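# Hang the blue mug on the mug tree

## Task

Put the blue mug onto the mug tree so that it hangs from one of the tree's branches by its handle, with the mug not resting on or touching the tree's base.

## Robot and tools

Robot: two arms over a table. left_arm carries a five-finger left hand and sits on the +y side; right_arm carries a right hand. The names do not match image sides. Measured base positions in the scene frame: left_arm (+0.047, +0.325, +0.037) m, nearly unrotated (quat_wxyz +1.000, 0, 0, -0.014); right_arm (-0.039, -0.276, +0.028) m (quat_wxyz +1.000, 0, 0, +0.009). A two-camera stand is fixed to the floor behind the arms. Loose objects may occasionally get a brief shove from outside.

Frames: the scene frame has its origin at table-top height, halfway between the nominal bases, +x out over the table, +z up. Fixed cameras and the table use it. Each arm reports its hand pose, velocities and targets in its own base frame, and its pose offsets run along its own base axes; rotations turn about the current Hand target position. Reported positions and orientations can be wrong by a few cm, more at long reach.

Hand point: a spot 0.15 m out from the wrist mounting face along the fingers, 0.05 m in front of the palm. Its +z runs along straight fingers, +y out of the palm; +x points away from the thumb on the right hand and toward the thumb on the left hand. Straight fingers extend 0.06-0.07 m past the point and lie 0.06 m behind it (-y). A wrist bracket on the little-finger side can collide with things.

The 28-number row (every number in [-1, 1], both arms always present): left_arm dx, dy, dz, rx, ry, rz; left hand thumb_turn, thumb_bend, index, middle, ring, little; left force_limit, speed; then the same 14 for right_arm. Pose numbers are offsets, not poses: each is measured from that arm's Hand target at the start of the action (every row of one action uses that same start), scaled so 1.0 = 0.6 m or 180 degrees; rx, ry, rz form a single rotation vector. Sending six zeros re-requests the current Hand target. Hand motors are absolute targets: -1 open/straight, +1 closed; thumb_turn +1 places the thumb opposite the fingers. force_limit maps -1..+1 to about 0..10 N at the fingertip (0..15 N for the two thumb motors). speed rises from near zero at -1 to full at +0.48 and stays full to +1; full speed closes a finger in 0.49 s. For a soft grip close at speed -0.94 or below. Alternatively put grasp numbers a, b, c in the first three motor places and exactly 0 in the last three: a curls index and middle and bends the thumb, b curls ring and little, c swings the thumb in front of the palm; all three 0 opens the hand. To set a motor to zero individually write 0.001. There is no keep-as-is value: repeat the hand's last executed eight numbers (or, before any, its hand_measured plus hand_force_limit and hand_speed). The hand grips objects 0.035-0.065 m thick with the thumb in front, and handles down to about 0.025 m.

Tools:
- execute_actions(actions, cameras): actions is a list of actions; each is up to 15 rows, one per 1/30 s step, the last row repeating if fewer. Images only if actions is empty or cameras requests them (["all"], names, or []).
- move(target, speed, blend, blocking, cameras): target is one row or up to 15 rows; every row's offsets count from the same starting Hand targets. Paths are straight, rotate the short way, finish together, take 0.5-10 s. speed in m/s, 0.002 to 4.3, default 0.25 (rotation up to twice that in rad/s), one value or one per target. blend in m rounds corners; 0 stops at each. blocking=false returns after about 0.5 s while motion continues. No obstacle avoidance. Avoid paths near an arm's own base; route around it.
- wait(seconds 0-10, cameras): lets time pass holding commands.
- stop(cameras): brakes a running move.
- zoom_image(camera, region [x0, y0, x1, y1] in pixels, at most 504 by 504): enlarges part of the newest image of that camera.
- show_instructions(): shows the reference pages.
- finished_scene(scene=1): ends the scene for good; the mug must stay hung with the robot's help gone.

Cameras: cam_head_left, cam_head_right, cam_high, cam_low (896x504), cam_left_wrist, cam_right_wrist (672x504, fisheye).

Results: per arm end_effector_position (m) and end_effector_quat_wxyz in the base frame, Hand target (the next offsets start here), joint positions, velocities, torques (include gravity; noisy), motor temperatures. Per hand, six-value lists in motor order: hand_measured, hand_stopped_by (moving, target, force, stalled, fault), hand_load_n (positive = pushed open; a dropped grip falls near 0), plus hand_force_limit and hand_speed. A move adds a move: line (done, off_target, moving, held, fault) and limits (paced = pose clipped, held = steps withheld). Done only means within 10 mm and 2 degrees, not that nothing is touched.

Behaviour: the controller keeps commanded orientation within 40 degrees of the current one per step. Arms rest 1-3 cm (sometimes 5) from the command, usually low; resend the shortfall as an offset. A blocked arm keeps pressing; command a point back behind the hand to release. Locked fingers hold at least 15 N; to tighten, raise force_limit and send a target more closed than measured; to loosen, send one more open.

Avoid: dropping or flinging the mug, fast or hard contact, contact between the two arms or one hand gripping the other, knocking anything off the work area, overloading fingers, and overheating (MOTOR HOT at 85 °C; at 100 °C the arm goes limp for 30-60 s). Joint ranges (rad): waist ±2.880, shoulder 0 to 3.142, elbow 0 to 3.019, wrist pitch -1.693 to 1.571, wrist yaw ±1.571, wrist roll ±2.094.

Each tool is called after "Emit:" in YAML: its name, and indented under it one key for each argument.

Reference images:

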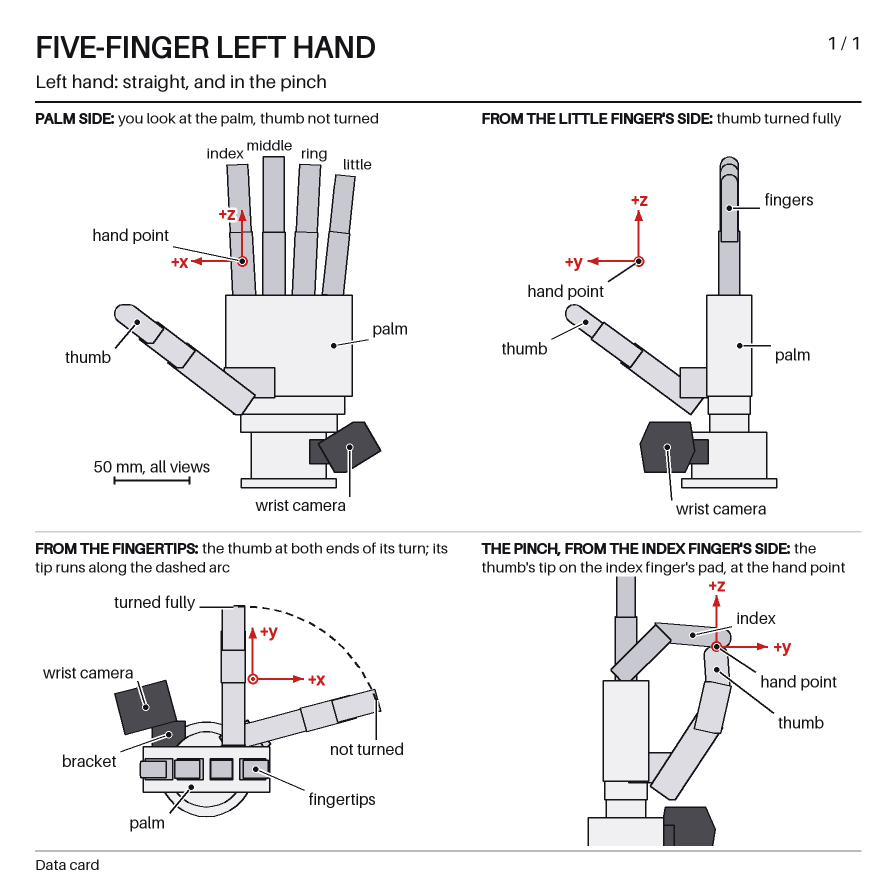

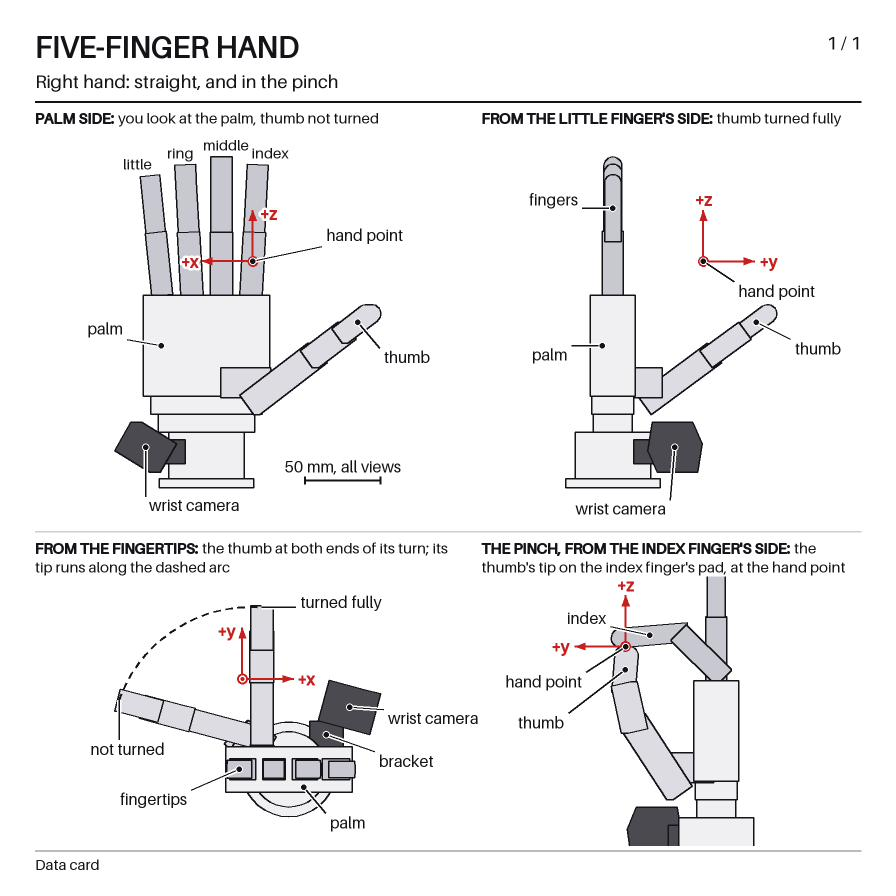

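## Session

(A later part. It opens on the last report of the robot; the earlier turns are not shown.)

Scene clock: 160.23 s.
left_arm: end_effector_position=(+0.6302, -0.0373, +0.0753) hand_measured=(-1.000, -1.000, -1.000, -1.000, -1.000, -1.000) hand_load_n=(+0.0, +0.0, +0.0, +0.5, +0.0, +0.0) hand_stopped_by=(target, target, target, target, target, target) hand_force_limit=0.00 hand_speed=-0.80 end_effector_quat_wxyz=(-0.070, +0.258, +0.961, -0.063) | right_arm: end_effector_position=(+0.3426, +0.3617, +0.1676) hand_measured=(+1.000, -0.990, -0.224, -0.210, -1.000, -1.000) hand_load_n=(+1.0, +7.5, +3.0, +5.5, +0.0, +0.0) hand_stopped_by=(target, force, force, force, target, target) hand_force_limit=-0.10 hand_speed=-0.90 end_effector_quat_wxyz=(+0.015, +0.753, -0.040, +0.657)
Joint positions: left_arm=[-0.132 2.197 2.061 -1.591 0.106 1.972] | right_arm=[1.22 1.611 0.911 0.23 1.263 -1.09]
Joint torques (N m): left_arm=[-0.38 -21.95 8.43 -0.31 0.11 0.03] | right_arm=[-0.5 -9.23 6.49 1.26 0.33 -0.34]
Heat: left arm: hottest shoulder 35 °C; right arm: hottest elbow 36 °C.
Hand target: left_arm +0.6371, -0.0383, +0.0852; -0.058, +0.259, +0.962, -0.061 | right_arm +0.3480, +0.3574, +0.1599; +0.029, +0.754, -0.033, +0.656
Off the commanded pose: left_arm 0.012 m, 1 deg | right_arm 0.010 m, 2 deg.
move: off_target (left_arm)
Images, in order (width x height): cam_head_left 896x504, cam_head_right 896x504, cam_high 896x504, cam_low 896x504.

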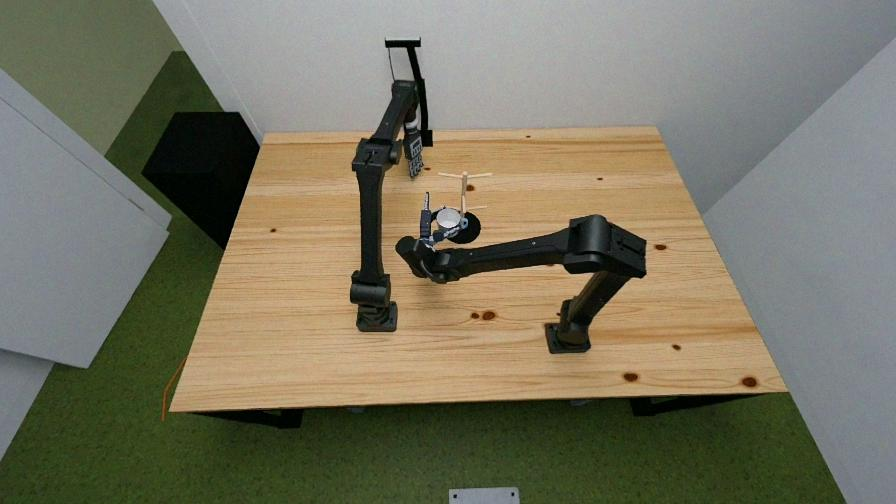

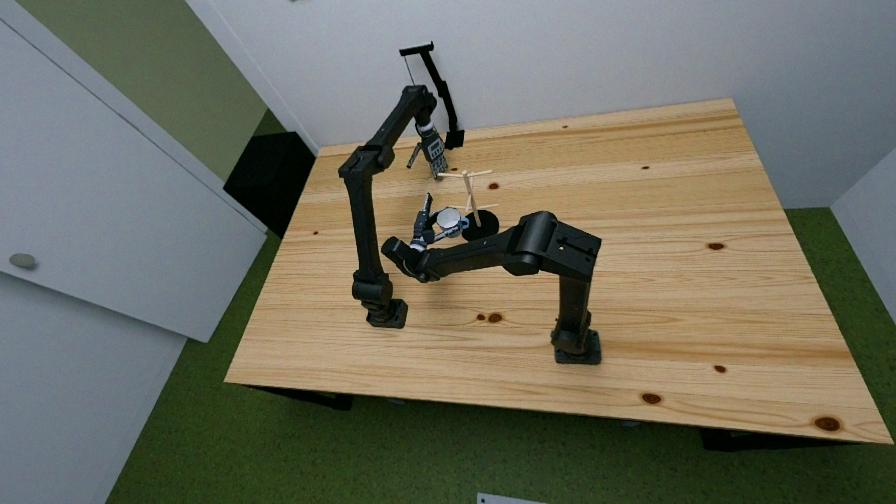

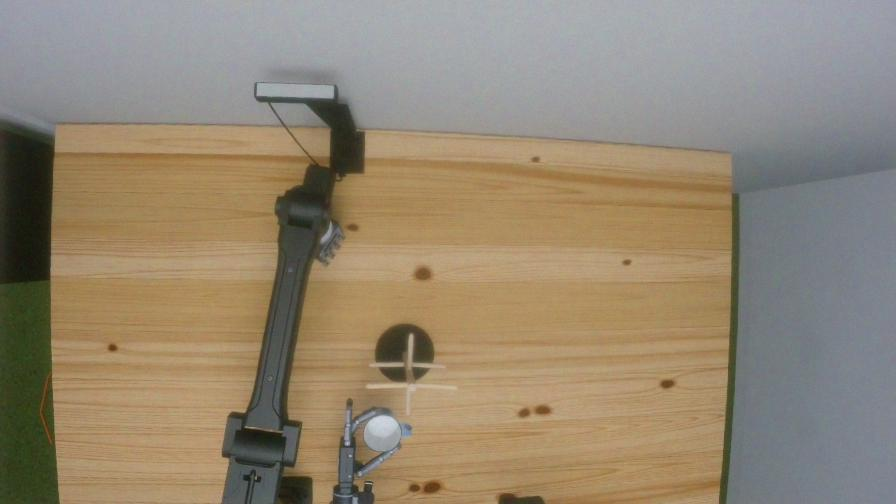

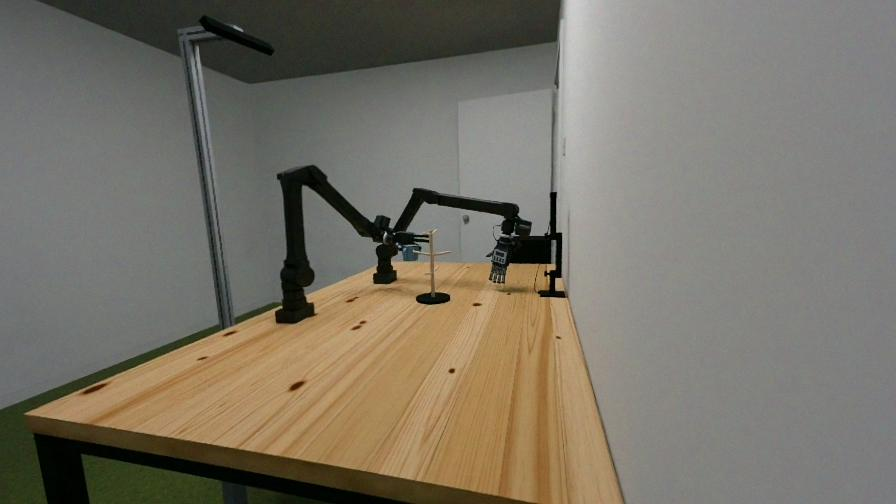

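Emit:
move:
  target: [0,0,0,0,0,0,-1,-1,-1,-1,-1,-1,0,-0.8,0.02,-0.0117,-0.001,0,0,0,1,0.0,0.2,0.2,-1,-1,-0.1,-0.9]
  speed: 0.05
  cameras: ["cam_high", "cam_low", "cam_head_left", "cam_head_right"]

Emit:
zoom_image:
  camera: "cam_low"
  region: [395, 230, 445, 280]

Emit:
zoom_image:
  camera: "cam_head_left"
  region: [440, 190, 490, 240]

Emit:
zoom_image:
  camera: "cam_head_right"
  region: [440, 190, 490, 240]

Scene clock: 166.60 s.
left_arm: end_effector_position=(+0.6302, -0.0373, +0.0753) hand_measured=(-1.000, -1.000, -1.000, -1.000, -1.000, -1.000) hand_load_n=(-0.5, +0.0, +0.0, +0.0, +0.0, +0.0) hand_stopped_by=(target, target, target, target, target, target) hand_force_limit=0.00 hand_speed=-0.80 end_effector_quat_wxyz=(-0.070, +0.258, +0.961, -0.063) | right_arm: end_effector_position=(+0.3556, +0.3543, +0.1668) hand_measured=(+1.000, -0.990, -0.224, -0.210, -1.000, -1.000) hand_load_n=(+1.0, +7.5, +3.0, +5.5, +0.0, +0.0) hand_stopped_by=(target, force, force, force, target, target) hand_force_limit=-0.10 hand_speed=-0.90 end_effector_quat_wxyz=(+0.016, +0.753, -0.041, +0.657)
Joint positions: left_arm=[-0.132 2.197 2.061 -1.591 0.106 1.972] | right_arm=[1.188 1.611 0.899 0.281 1.237 -1.131]
Joint torques (N m): left_arm=[-0.56 -21.83 8.36 -0.31 0.11 0.03] | right_arm=[-0.26 -9 6.57 1.39 0.26 -0.26]
Heat: left arm: hottest shoulder 35 °C; right arm: hottest elbow 35 °C.
Hand target: left_arm +0.6371, -0.0383, +0.0852; -0.058, +0.259, +0.962, -0.061 | right_arm +0.3600, +0.3503, +0.1593; +0.029, +0.754, -0.033, +0.656
Off the commanded pose: left_arm 0.012 m, 1 deg | right_arm 0.009 m, 2 deg.
move: off_target (left_arm)
Images, in order (width x height): cam_head_left 896x504, cam_head_right 896x504, cam_high 896x504, cam_low 896x504.

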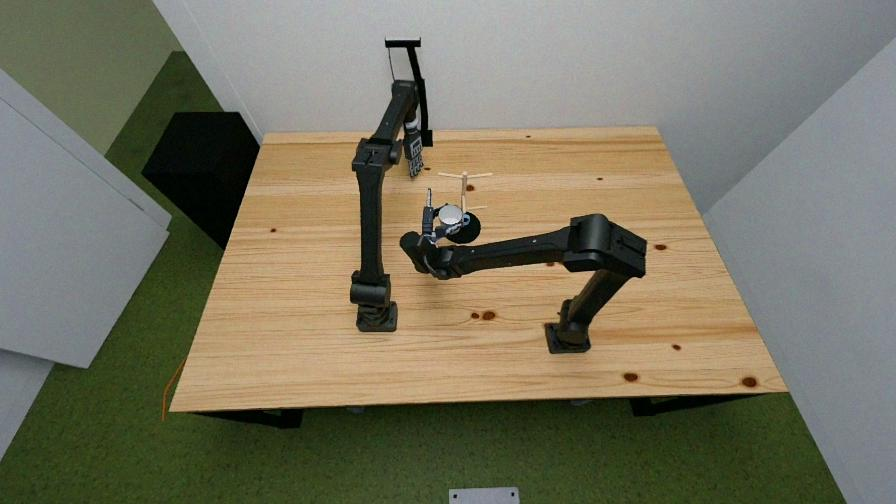

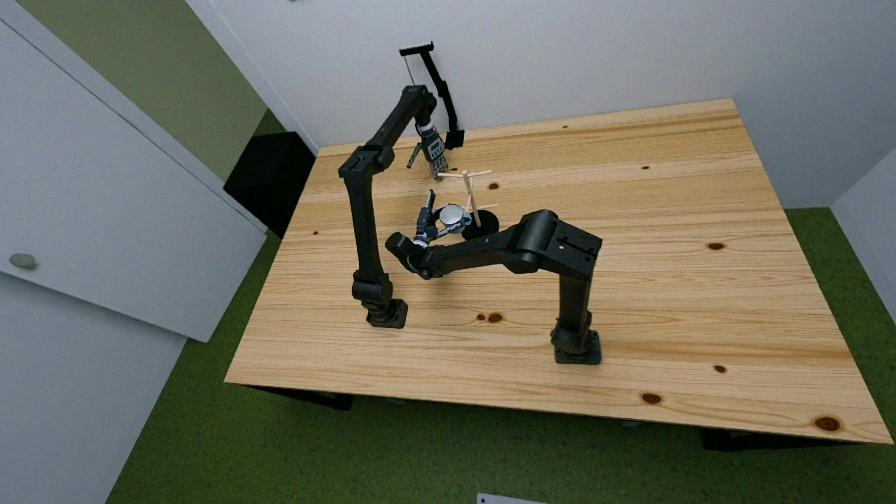

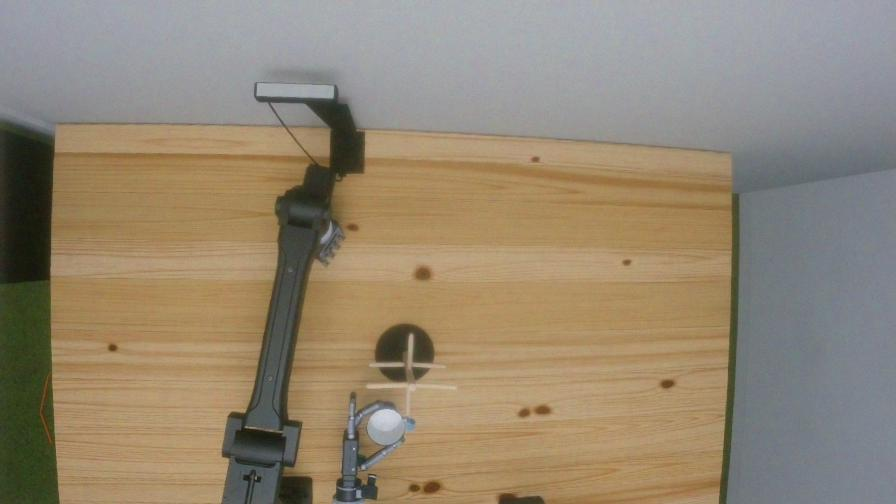

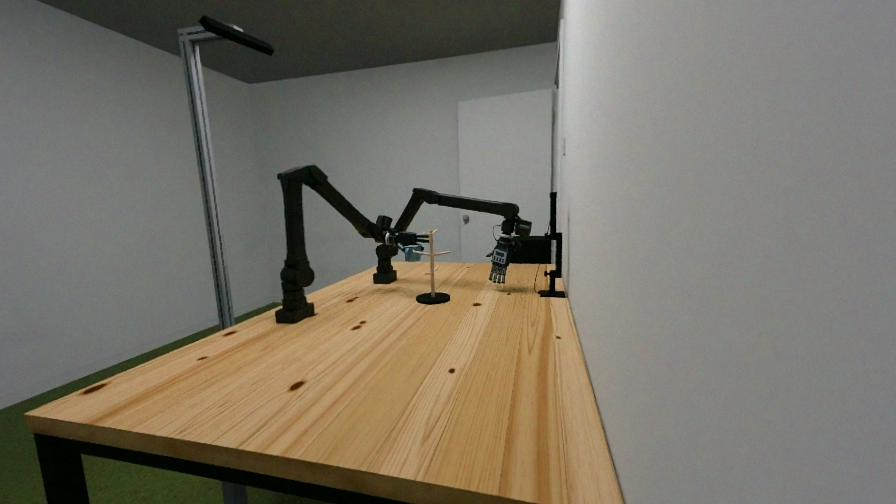

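Scaled by 10.080 from the camera's 896x504 image, which has a finer 1280x720 frame.

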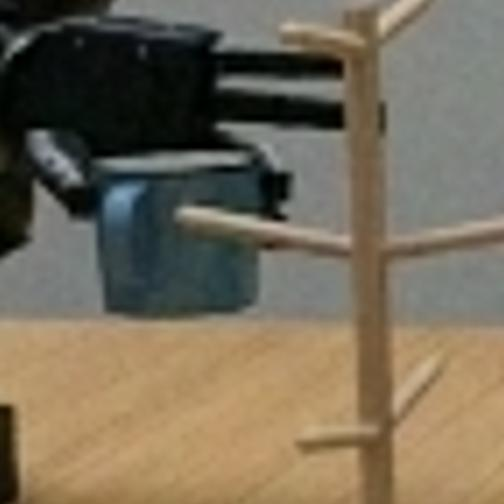

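Scaled by 10.080 from the camera's 896x504 image, which has a finer 1280x720 frame.

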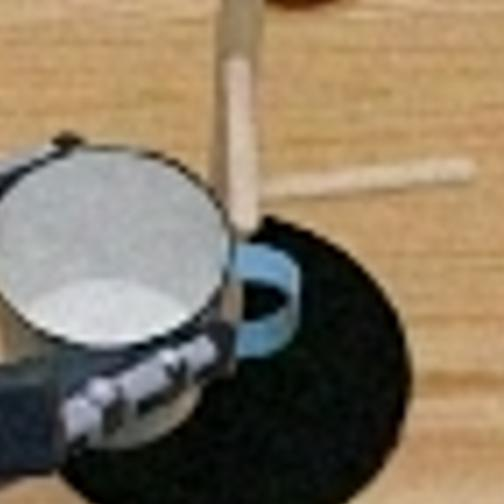

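Scaled by 10.080 from the camera's 896x504 image, which has a finer 1280x720 frame.

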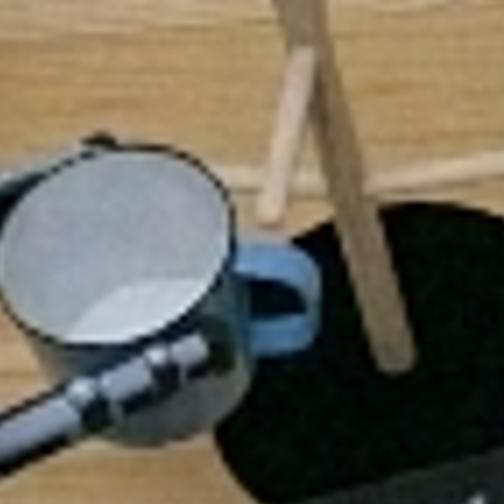

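Emit:
move:
  target: [0,0,0,0,0,0,-1,-1,-1,-1,-1,-1,0,-0.8,0.065,0,0.002,0,0,0,1,0.0,0.2,0.2,-1,-1,-0.1,-0.9]
  speed: 0.05
  cameras: ["cam_high", "cam_low", "cam_head_left", "cam_head_right"]

Emit:
zoom_image:
  camera: "cam_low"
  region: [395, 230, 445, 280]

Emit:
zoom_image:
  camera: "cam_head_left"
  region: [440, 180, 490, 230]

Emit:
zoom_image:
  camera: "cam_head_right"
  region: [440, 180, 490, 230]

Emit:
zoom_image:
  camera: "cam_high"
  region: [365, 370, 435, 440]

Scene clock: 172.70 s.
left_arm: end_effector_position=(+0.6302, -0.0373, +0.0753) hand_measured=(-1.000, -1.000, -1.000, -1.000, -1.000, -1.000) hand_load_n=(+0.0, +0.0, +0.0, +0.0, -0.5, +0.0) hand_stopped_by=(target, target, target, target, target, target) hand_force_limit=0.00 hand_speed=-0.80 end_effector_quat_wxyz=(-0.070, +0.258, +0.961, -0.063) | right_arm: end_effector_position=(+0.3854, +0.3473, +0.1587) hand_measured=(+1.000, -0.990, -0.224, -0.210, -1.000, -1.000) hand_load_n=(+0.0, +7.5, +3.0, +6.0, +0.0, +0.0) hand_stopped_by=(target, force, force, force, target, target) hand_force_limit=-0.10 hand_speed=-0.90 end_effector_quat_wxyz=(+0.024, +0.757, -0.025, +0.653)
Joint positions: left_arm=[-0.132 2.197 2.061 -1.591 0.106 1.972] | right_arm=[1.123 1.642 0.899 0.361 1.167 -1.221]
Joint torques (N m): left_arm=[-0.38 -21.71 8.42 -0.29 0.11 0.03] | right_arm=[-0.97 -9.64 9.13 1.48 0.25 -0.21]
Heat: left arm: hottest shoulder 36 °C; right arm: hottest elbow 35 °C.
Hand target: left_arm +0.6371, -0.0383, +0.0852; -0.058, +0.259, +0.962, -0.061 | right_arm +0.3990, +0.3503, +0.1605; +0.029, +0.754, -0.033, +0.656
Off the commanded pose: left_arm 0.012 m, 1 deg | right_arm 0.014 m, 1 deg.
move: off_target (left_arm, right_arm)
Images, in order (width x height): cam_head_left 896x504, cam_head_right 896x504, cam_high 896x504, cam_low 896x504.

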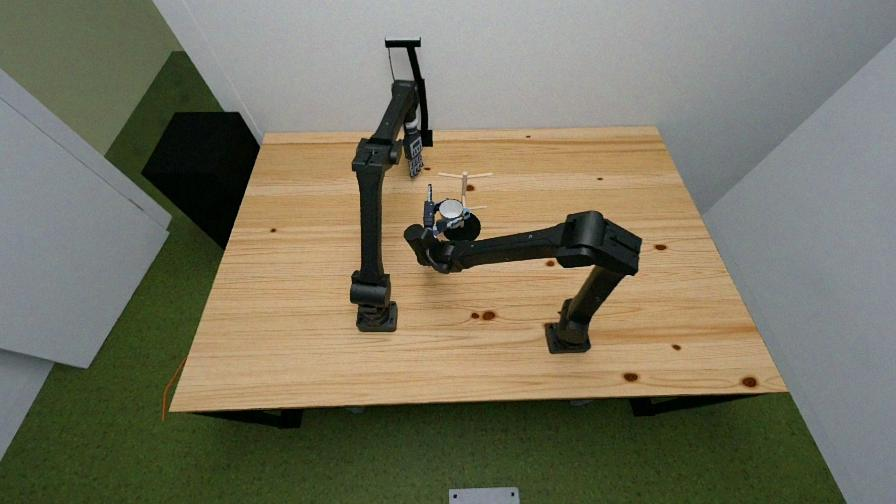

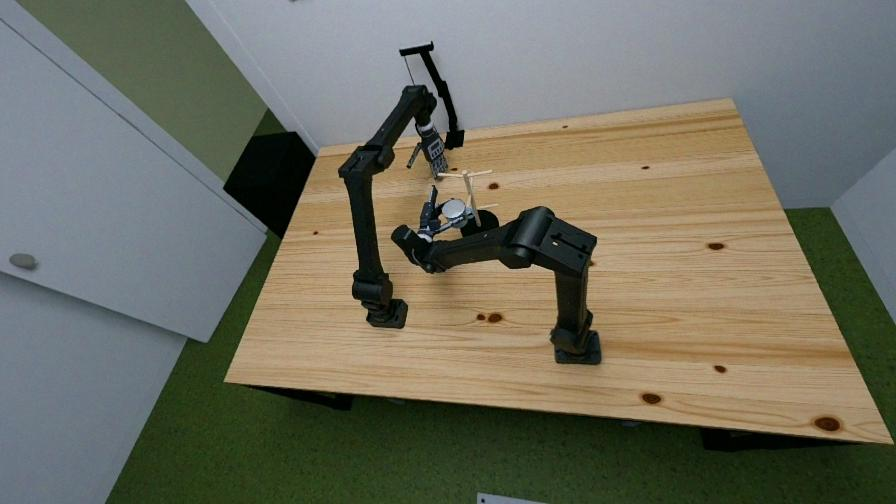

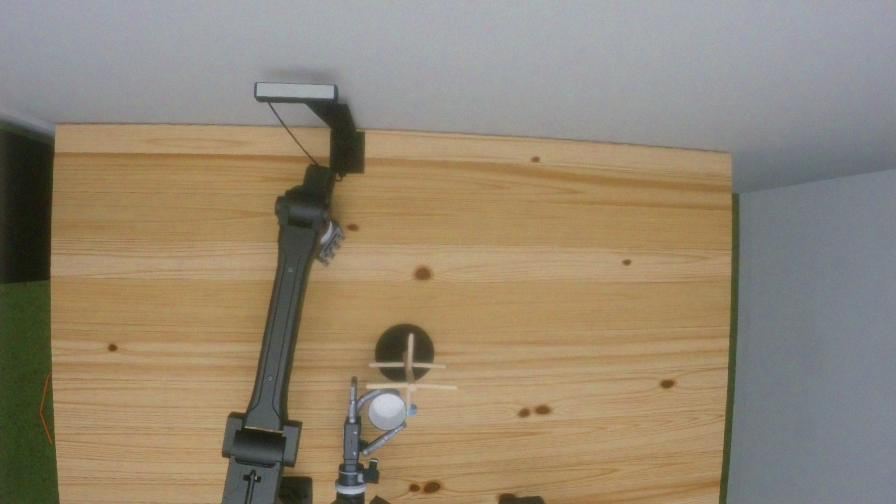

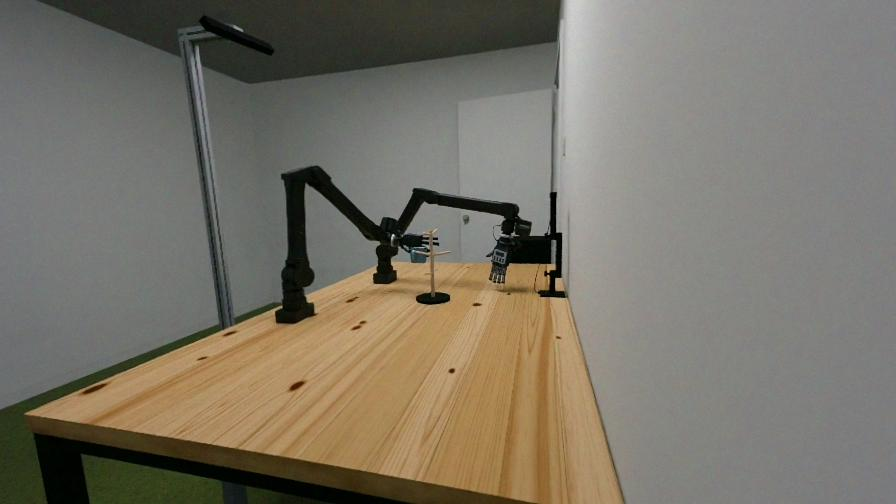

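Scaled by 10.080 from the camera's 896x504 image, which has a finer 1280x720 frame.

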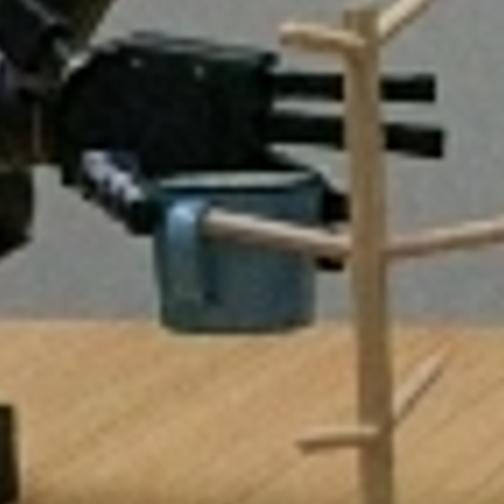

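Scaled by 10.080 from the camera's 896x504 image, which has a finer 1280x720 frame.

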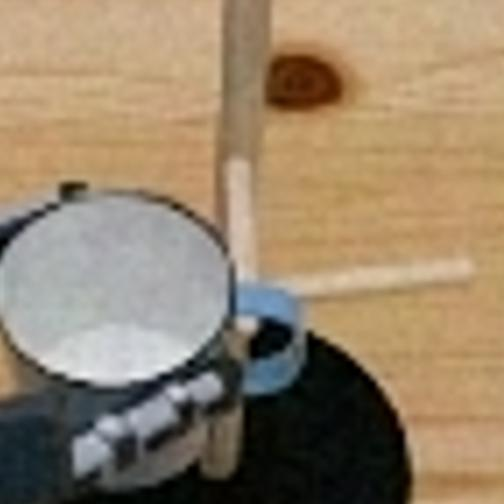

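Scaled by 10.080 from the camera's 896x504 image, which has a finer 1280x720 frame.

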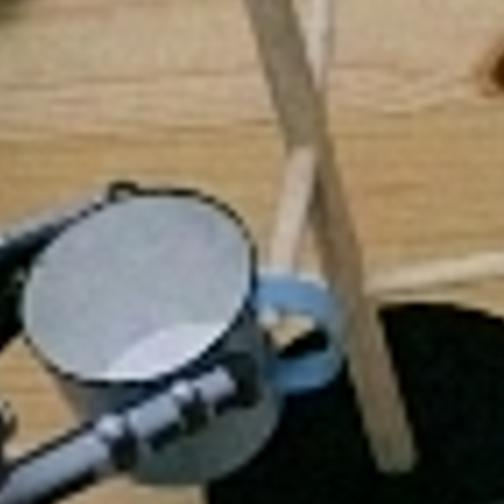

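Scaled by 7.200 from the camera's 896x504 image, which has a finer 1280x720 frame.

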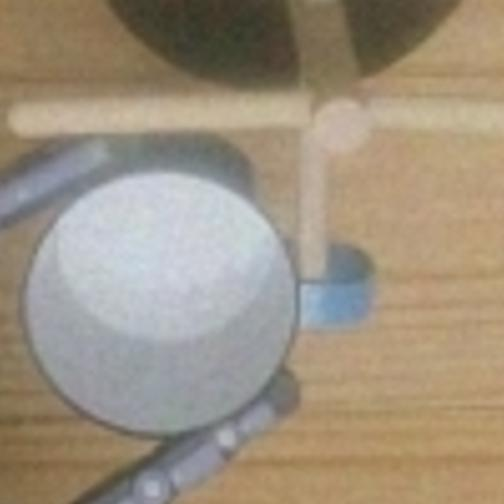

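Emit:
move:
  target: [0,0,0,0,0,0,-1,-1,-1,-1,-1,-1,0,-0.8,-0.01,0.0125,0.0325,0,0,0,1,0.0,0.2,0.2,-1,-1,-0.1,-0.9]
  speed: 0.05
  cameras: ["cam_high", "cam_low", "cam_head_left", "cam_head_right"]

Emit:
zoom_image:
  camera: "cam_low"
  region: [395, 230, 445, 280]

Emit:
zoom_image:
  camera: "cam_head_left"
  region: [440, 180, 490, 230]

Emit:
zoom_image:
  camera: "cam_head_right"
  region: [440, 180, 490, 230]

Emit:
zoom_image:
  camera: "cam_high"
  region: [365, 370, 435, 440]

Scene clock: 177.13 s.
left_arm: end_effector_position=(+0.6302, -0.0373, +0.0753) hand_measured=(-1.000, -1.000, -1.000, -1.000, -1.000, -1.000) hand_load_n=(+0.0, +0.0, +0.0, +0.0, +0.0, +0.0) hand_stopped_by=(target, target, target, target, target, target) hand_force_limit=0.00 hand_speed=-0.80 end_effector_quat_wxyz=(-0.070, +0.258, +0.961, -0.063) | right_arm: end_effector_position=(+0.3859, +0.3474, +0.1626) hand_measured=(+1.000, -0.990, -0.224, -0.210, -1.000, -1.000) hand_load_n=(+1.0, +7.5, +3.0, +6.0, +0.0, +0.0) hand_stopped_by=(target, force, force, force, target, target) hand_force_limit=-0.10 hand_speed=-0.90 end_effector_quat_wxyz=(+0.039, +0.759, -0.019, +0.649)
Joint positions: left_arm=[-0.132 2.197 2.061 -1.591 0.106 1.972] | right_arm=[1.123 1.642 0.919 0.31 1.178 -1.221]
Joint torques (N m): left_arm=[-0.44 -21.71 8.43 -0.31 0.1 0.03] | right_arm=[0.62 -11.11 10.02 0.75 0.53 -0.11]
Heat: left arm: hottest shoulder 36 °C; right arm: hottest elbow 35 °C.
Hand target: left_arm +0.6371, -0.0383, +0.0852; -0.058, +0.259, +0.962, -0.061 | right_arm +0.3930, +0.3579, +0.1800; +0.029, +0.754, -0.033, +0.656
Off the commanded pose: left_arm 0.012 m, 1 deg | right_arm 0.022 m, 2 deg.
move: off_target (left_arm, right_arm)
Images, in order (width x height): cam_head_left 896x504, cam_head_right 896x504, cam_high 896x504, cam_low 896x504.

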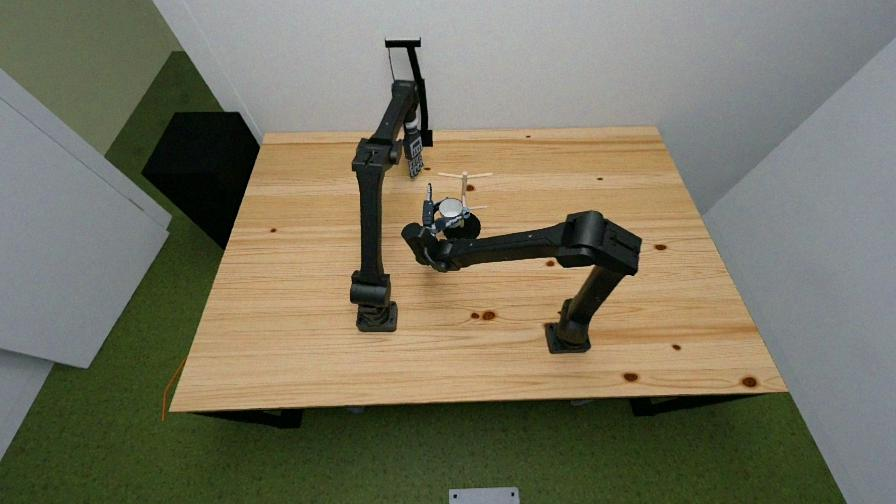

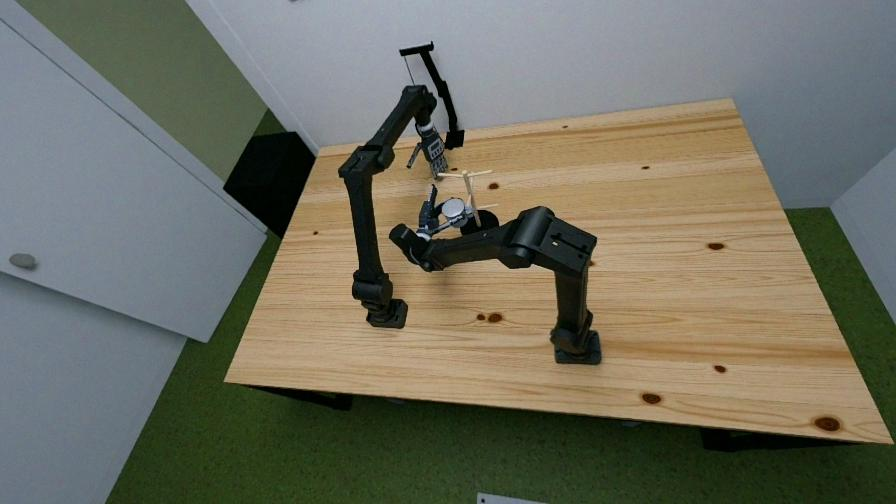

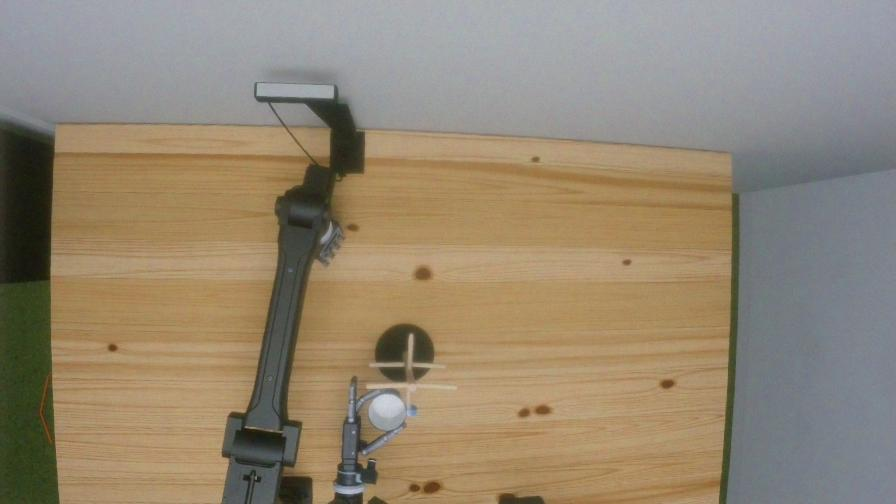

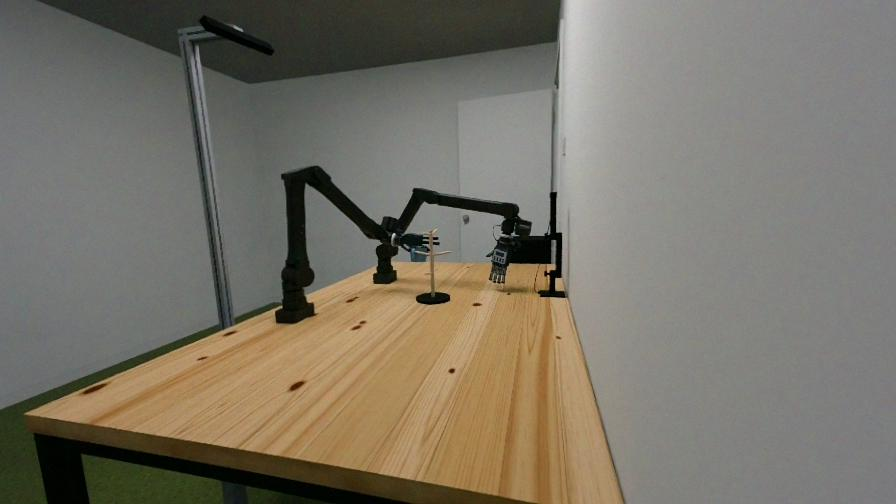

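Scaled by 10.080 from the camera's 896x504 image, which has a finer 1280x720 frame.

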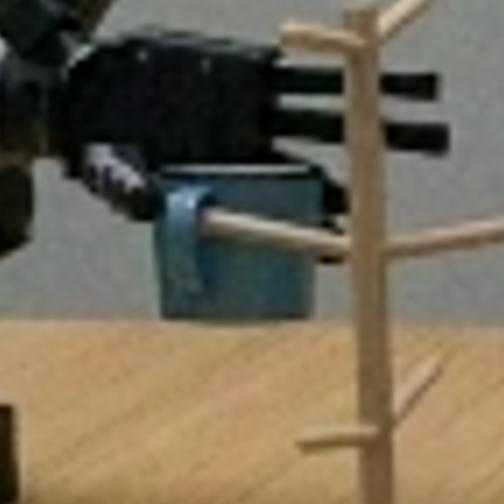

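Scaled by 10.080 from the camera's 896x504 image, which has a finer 1280x720 frame.

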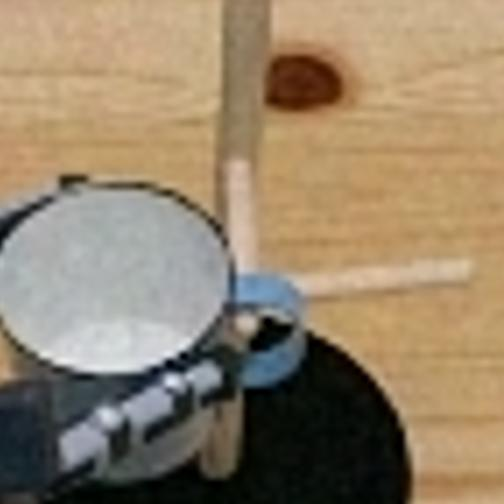

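Scaled by 10.080 from the camera's 896x504 image, which has a finer 1280x720 frame.

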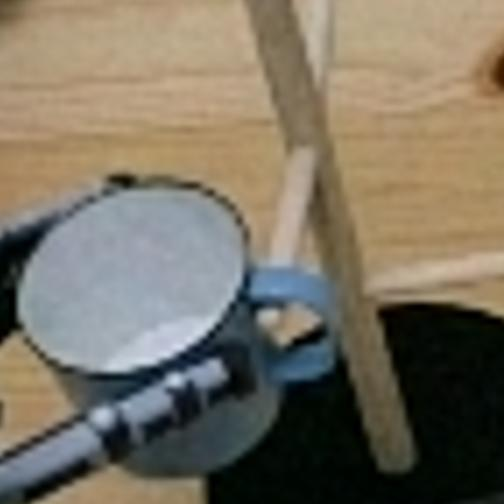

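Scaled by 7.200 from the camera's 896x504 image, which has a finer 1280x720 frame.

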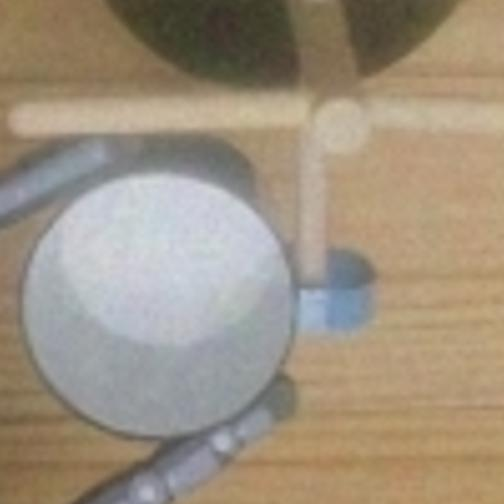

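Emit:
execute_actions:
  actions: []
  cameras: ["cam_low","cam_head_left","cam_head_right","cam_high"]

Scene clock: 180.43 s.
left_arm: end_effector_position=(+0.6302, -0.0373, +0.0753) hand_measured=(-1.000, -1.000, -1.000, -1.000, -1.000, -1.000) hand_load_n=(+0.0, -0.5, +0.0, +0.0, +0.0, +0.0) hand_stopped_by=(target, target, target, target, target, target) hand_force_limit=0.00 hand_speed=-0.80 end_effector_quat_wxyz=(-0.070, +0.258, +0.961, -0.063) | right_arm: end_effector_position=(+0.3859, +0.3474, +0.1625) hand_measured=(+1.000, -0.990, -0.224, -0.210, -1.000, -1.000) hand_load_n=(+1.0, +7.5, +3.5, +5.5, +0.0, +0.0) hand_stopped_by=(target, force, force, force, target, target) hand_force_limit=-0.10 hand_speed=-0.90 end_effector_quat_wxyz=(+0.039, +0.759, -0.019, +0.649)
Joint positions: left_arm=[-0.132 2.197 2.061 -1.591 0.106 1.972] | right_arm=[1.123 1.642 0.919 0.31 1.178 -1.221]
Joint velocities: within noise
Joint torques (N m): left_arm=[-0.44 -21.83 8.42 -0.31 0.11 0.03] | right_arm=[0.5 -11.16 10.03 0.68 0.54 -0.09]
Motor temperatures (°C): left_arm=[29 36 35 28 26 27] | right_arm=[31 29 36 30 30 25]
Heat: left arm: hottest shoulder 36 °C; right arm: hottest elbow 36 °C.
Hand target: left_arm +0.6371, -0.0383, +0.0852; -0.058, +0.259, +0.962, -0.061 | right_arm +0.3930, +0.3578, +0.1799; +0.029, +0.754, -0.033, +0.656
Off the commanded pose: left_arm 0.012 m, 1 deg | right_arm 0.022 m, 2 deg.
Images, in order (width x height): cam_head_left 896x504, cam_head_right 896x504, cam_high 896x504, cam_low 896x504.

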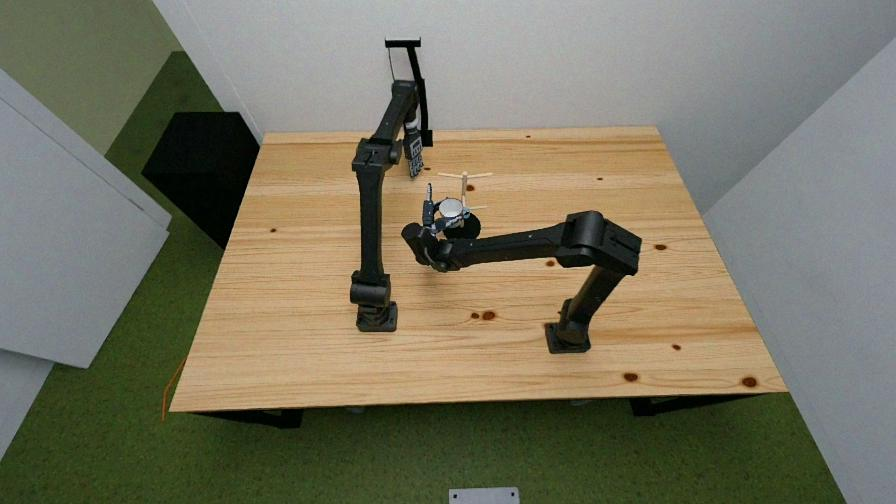

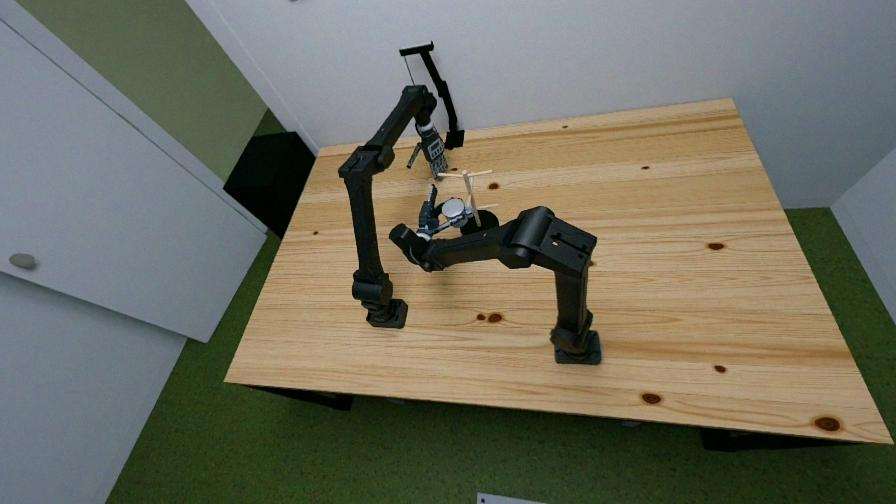

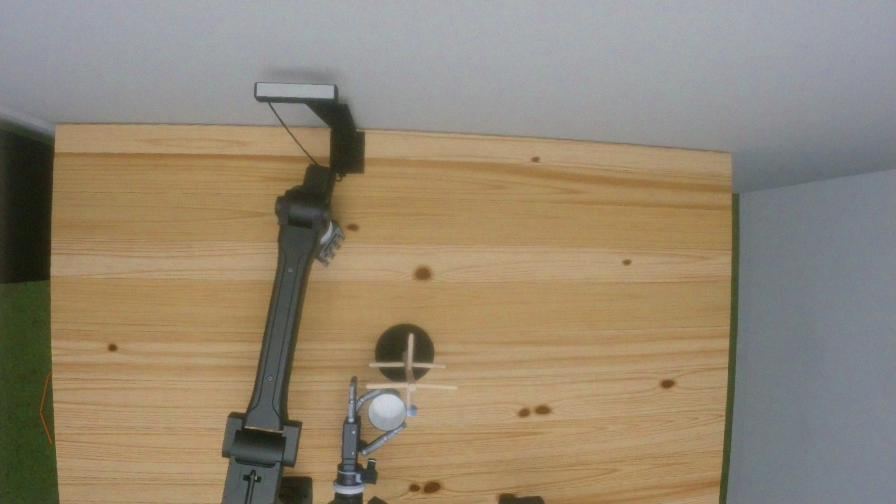

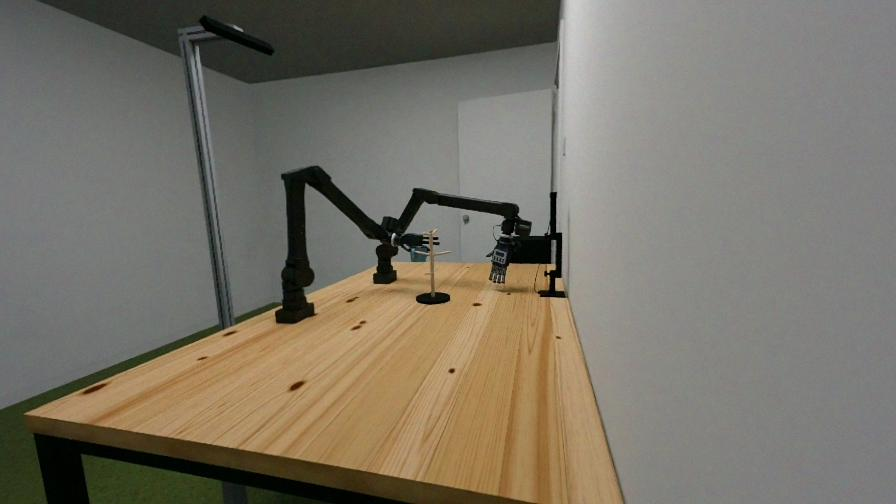

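Emit:
zoom_image:
  camera: "cam_low"
  region: [395, 225, 455, 280]

Emit:
zoom_image:
  camera: "cam_head_left"
  region: [430, 175, 500, 235]

Emit:
zoom_image:
  camera: "cam_head_right"
  region: [430, 175, 500, 235]

Emit:
zoom_image:
  camera: "cam_high"
  region: [365, 370, 435, 440]

Scaled by 8.400 from the camera's 896x504 image, which has a finer 1280x720 frame.

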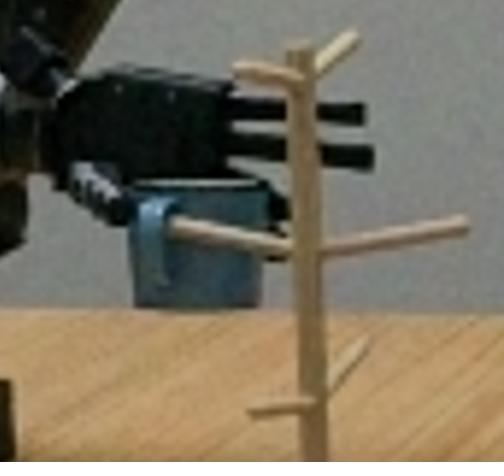

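Scaled by 7.200 from the camera's 896x504 image, which has a finer 1280x720 frame.

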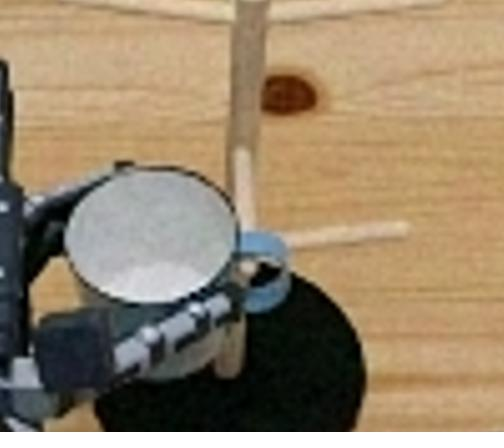

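Scaled by 7.200 from the camera's 896x504 image, which has a finer 1280x720 frame.

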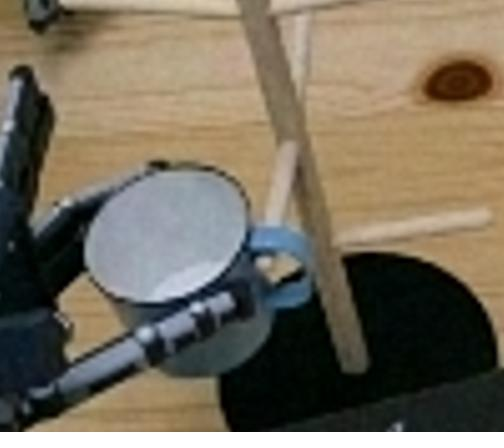

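Scaled by 7.200 from the camera's 896x504 image, which has a finer 1280x720 frame.

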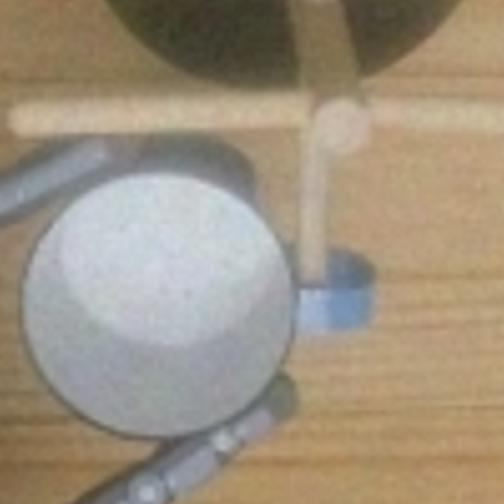

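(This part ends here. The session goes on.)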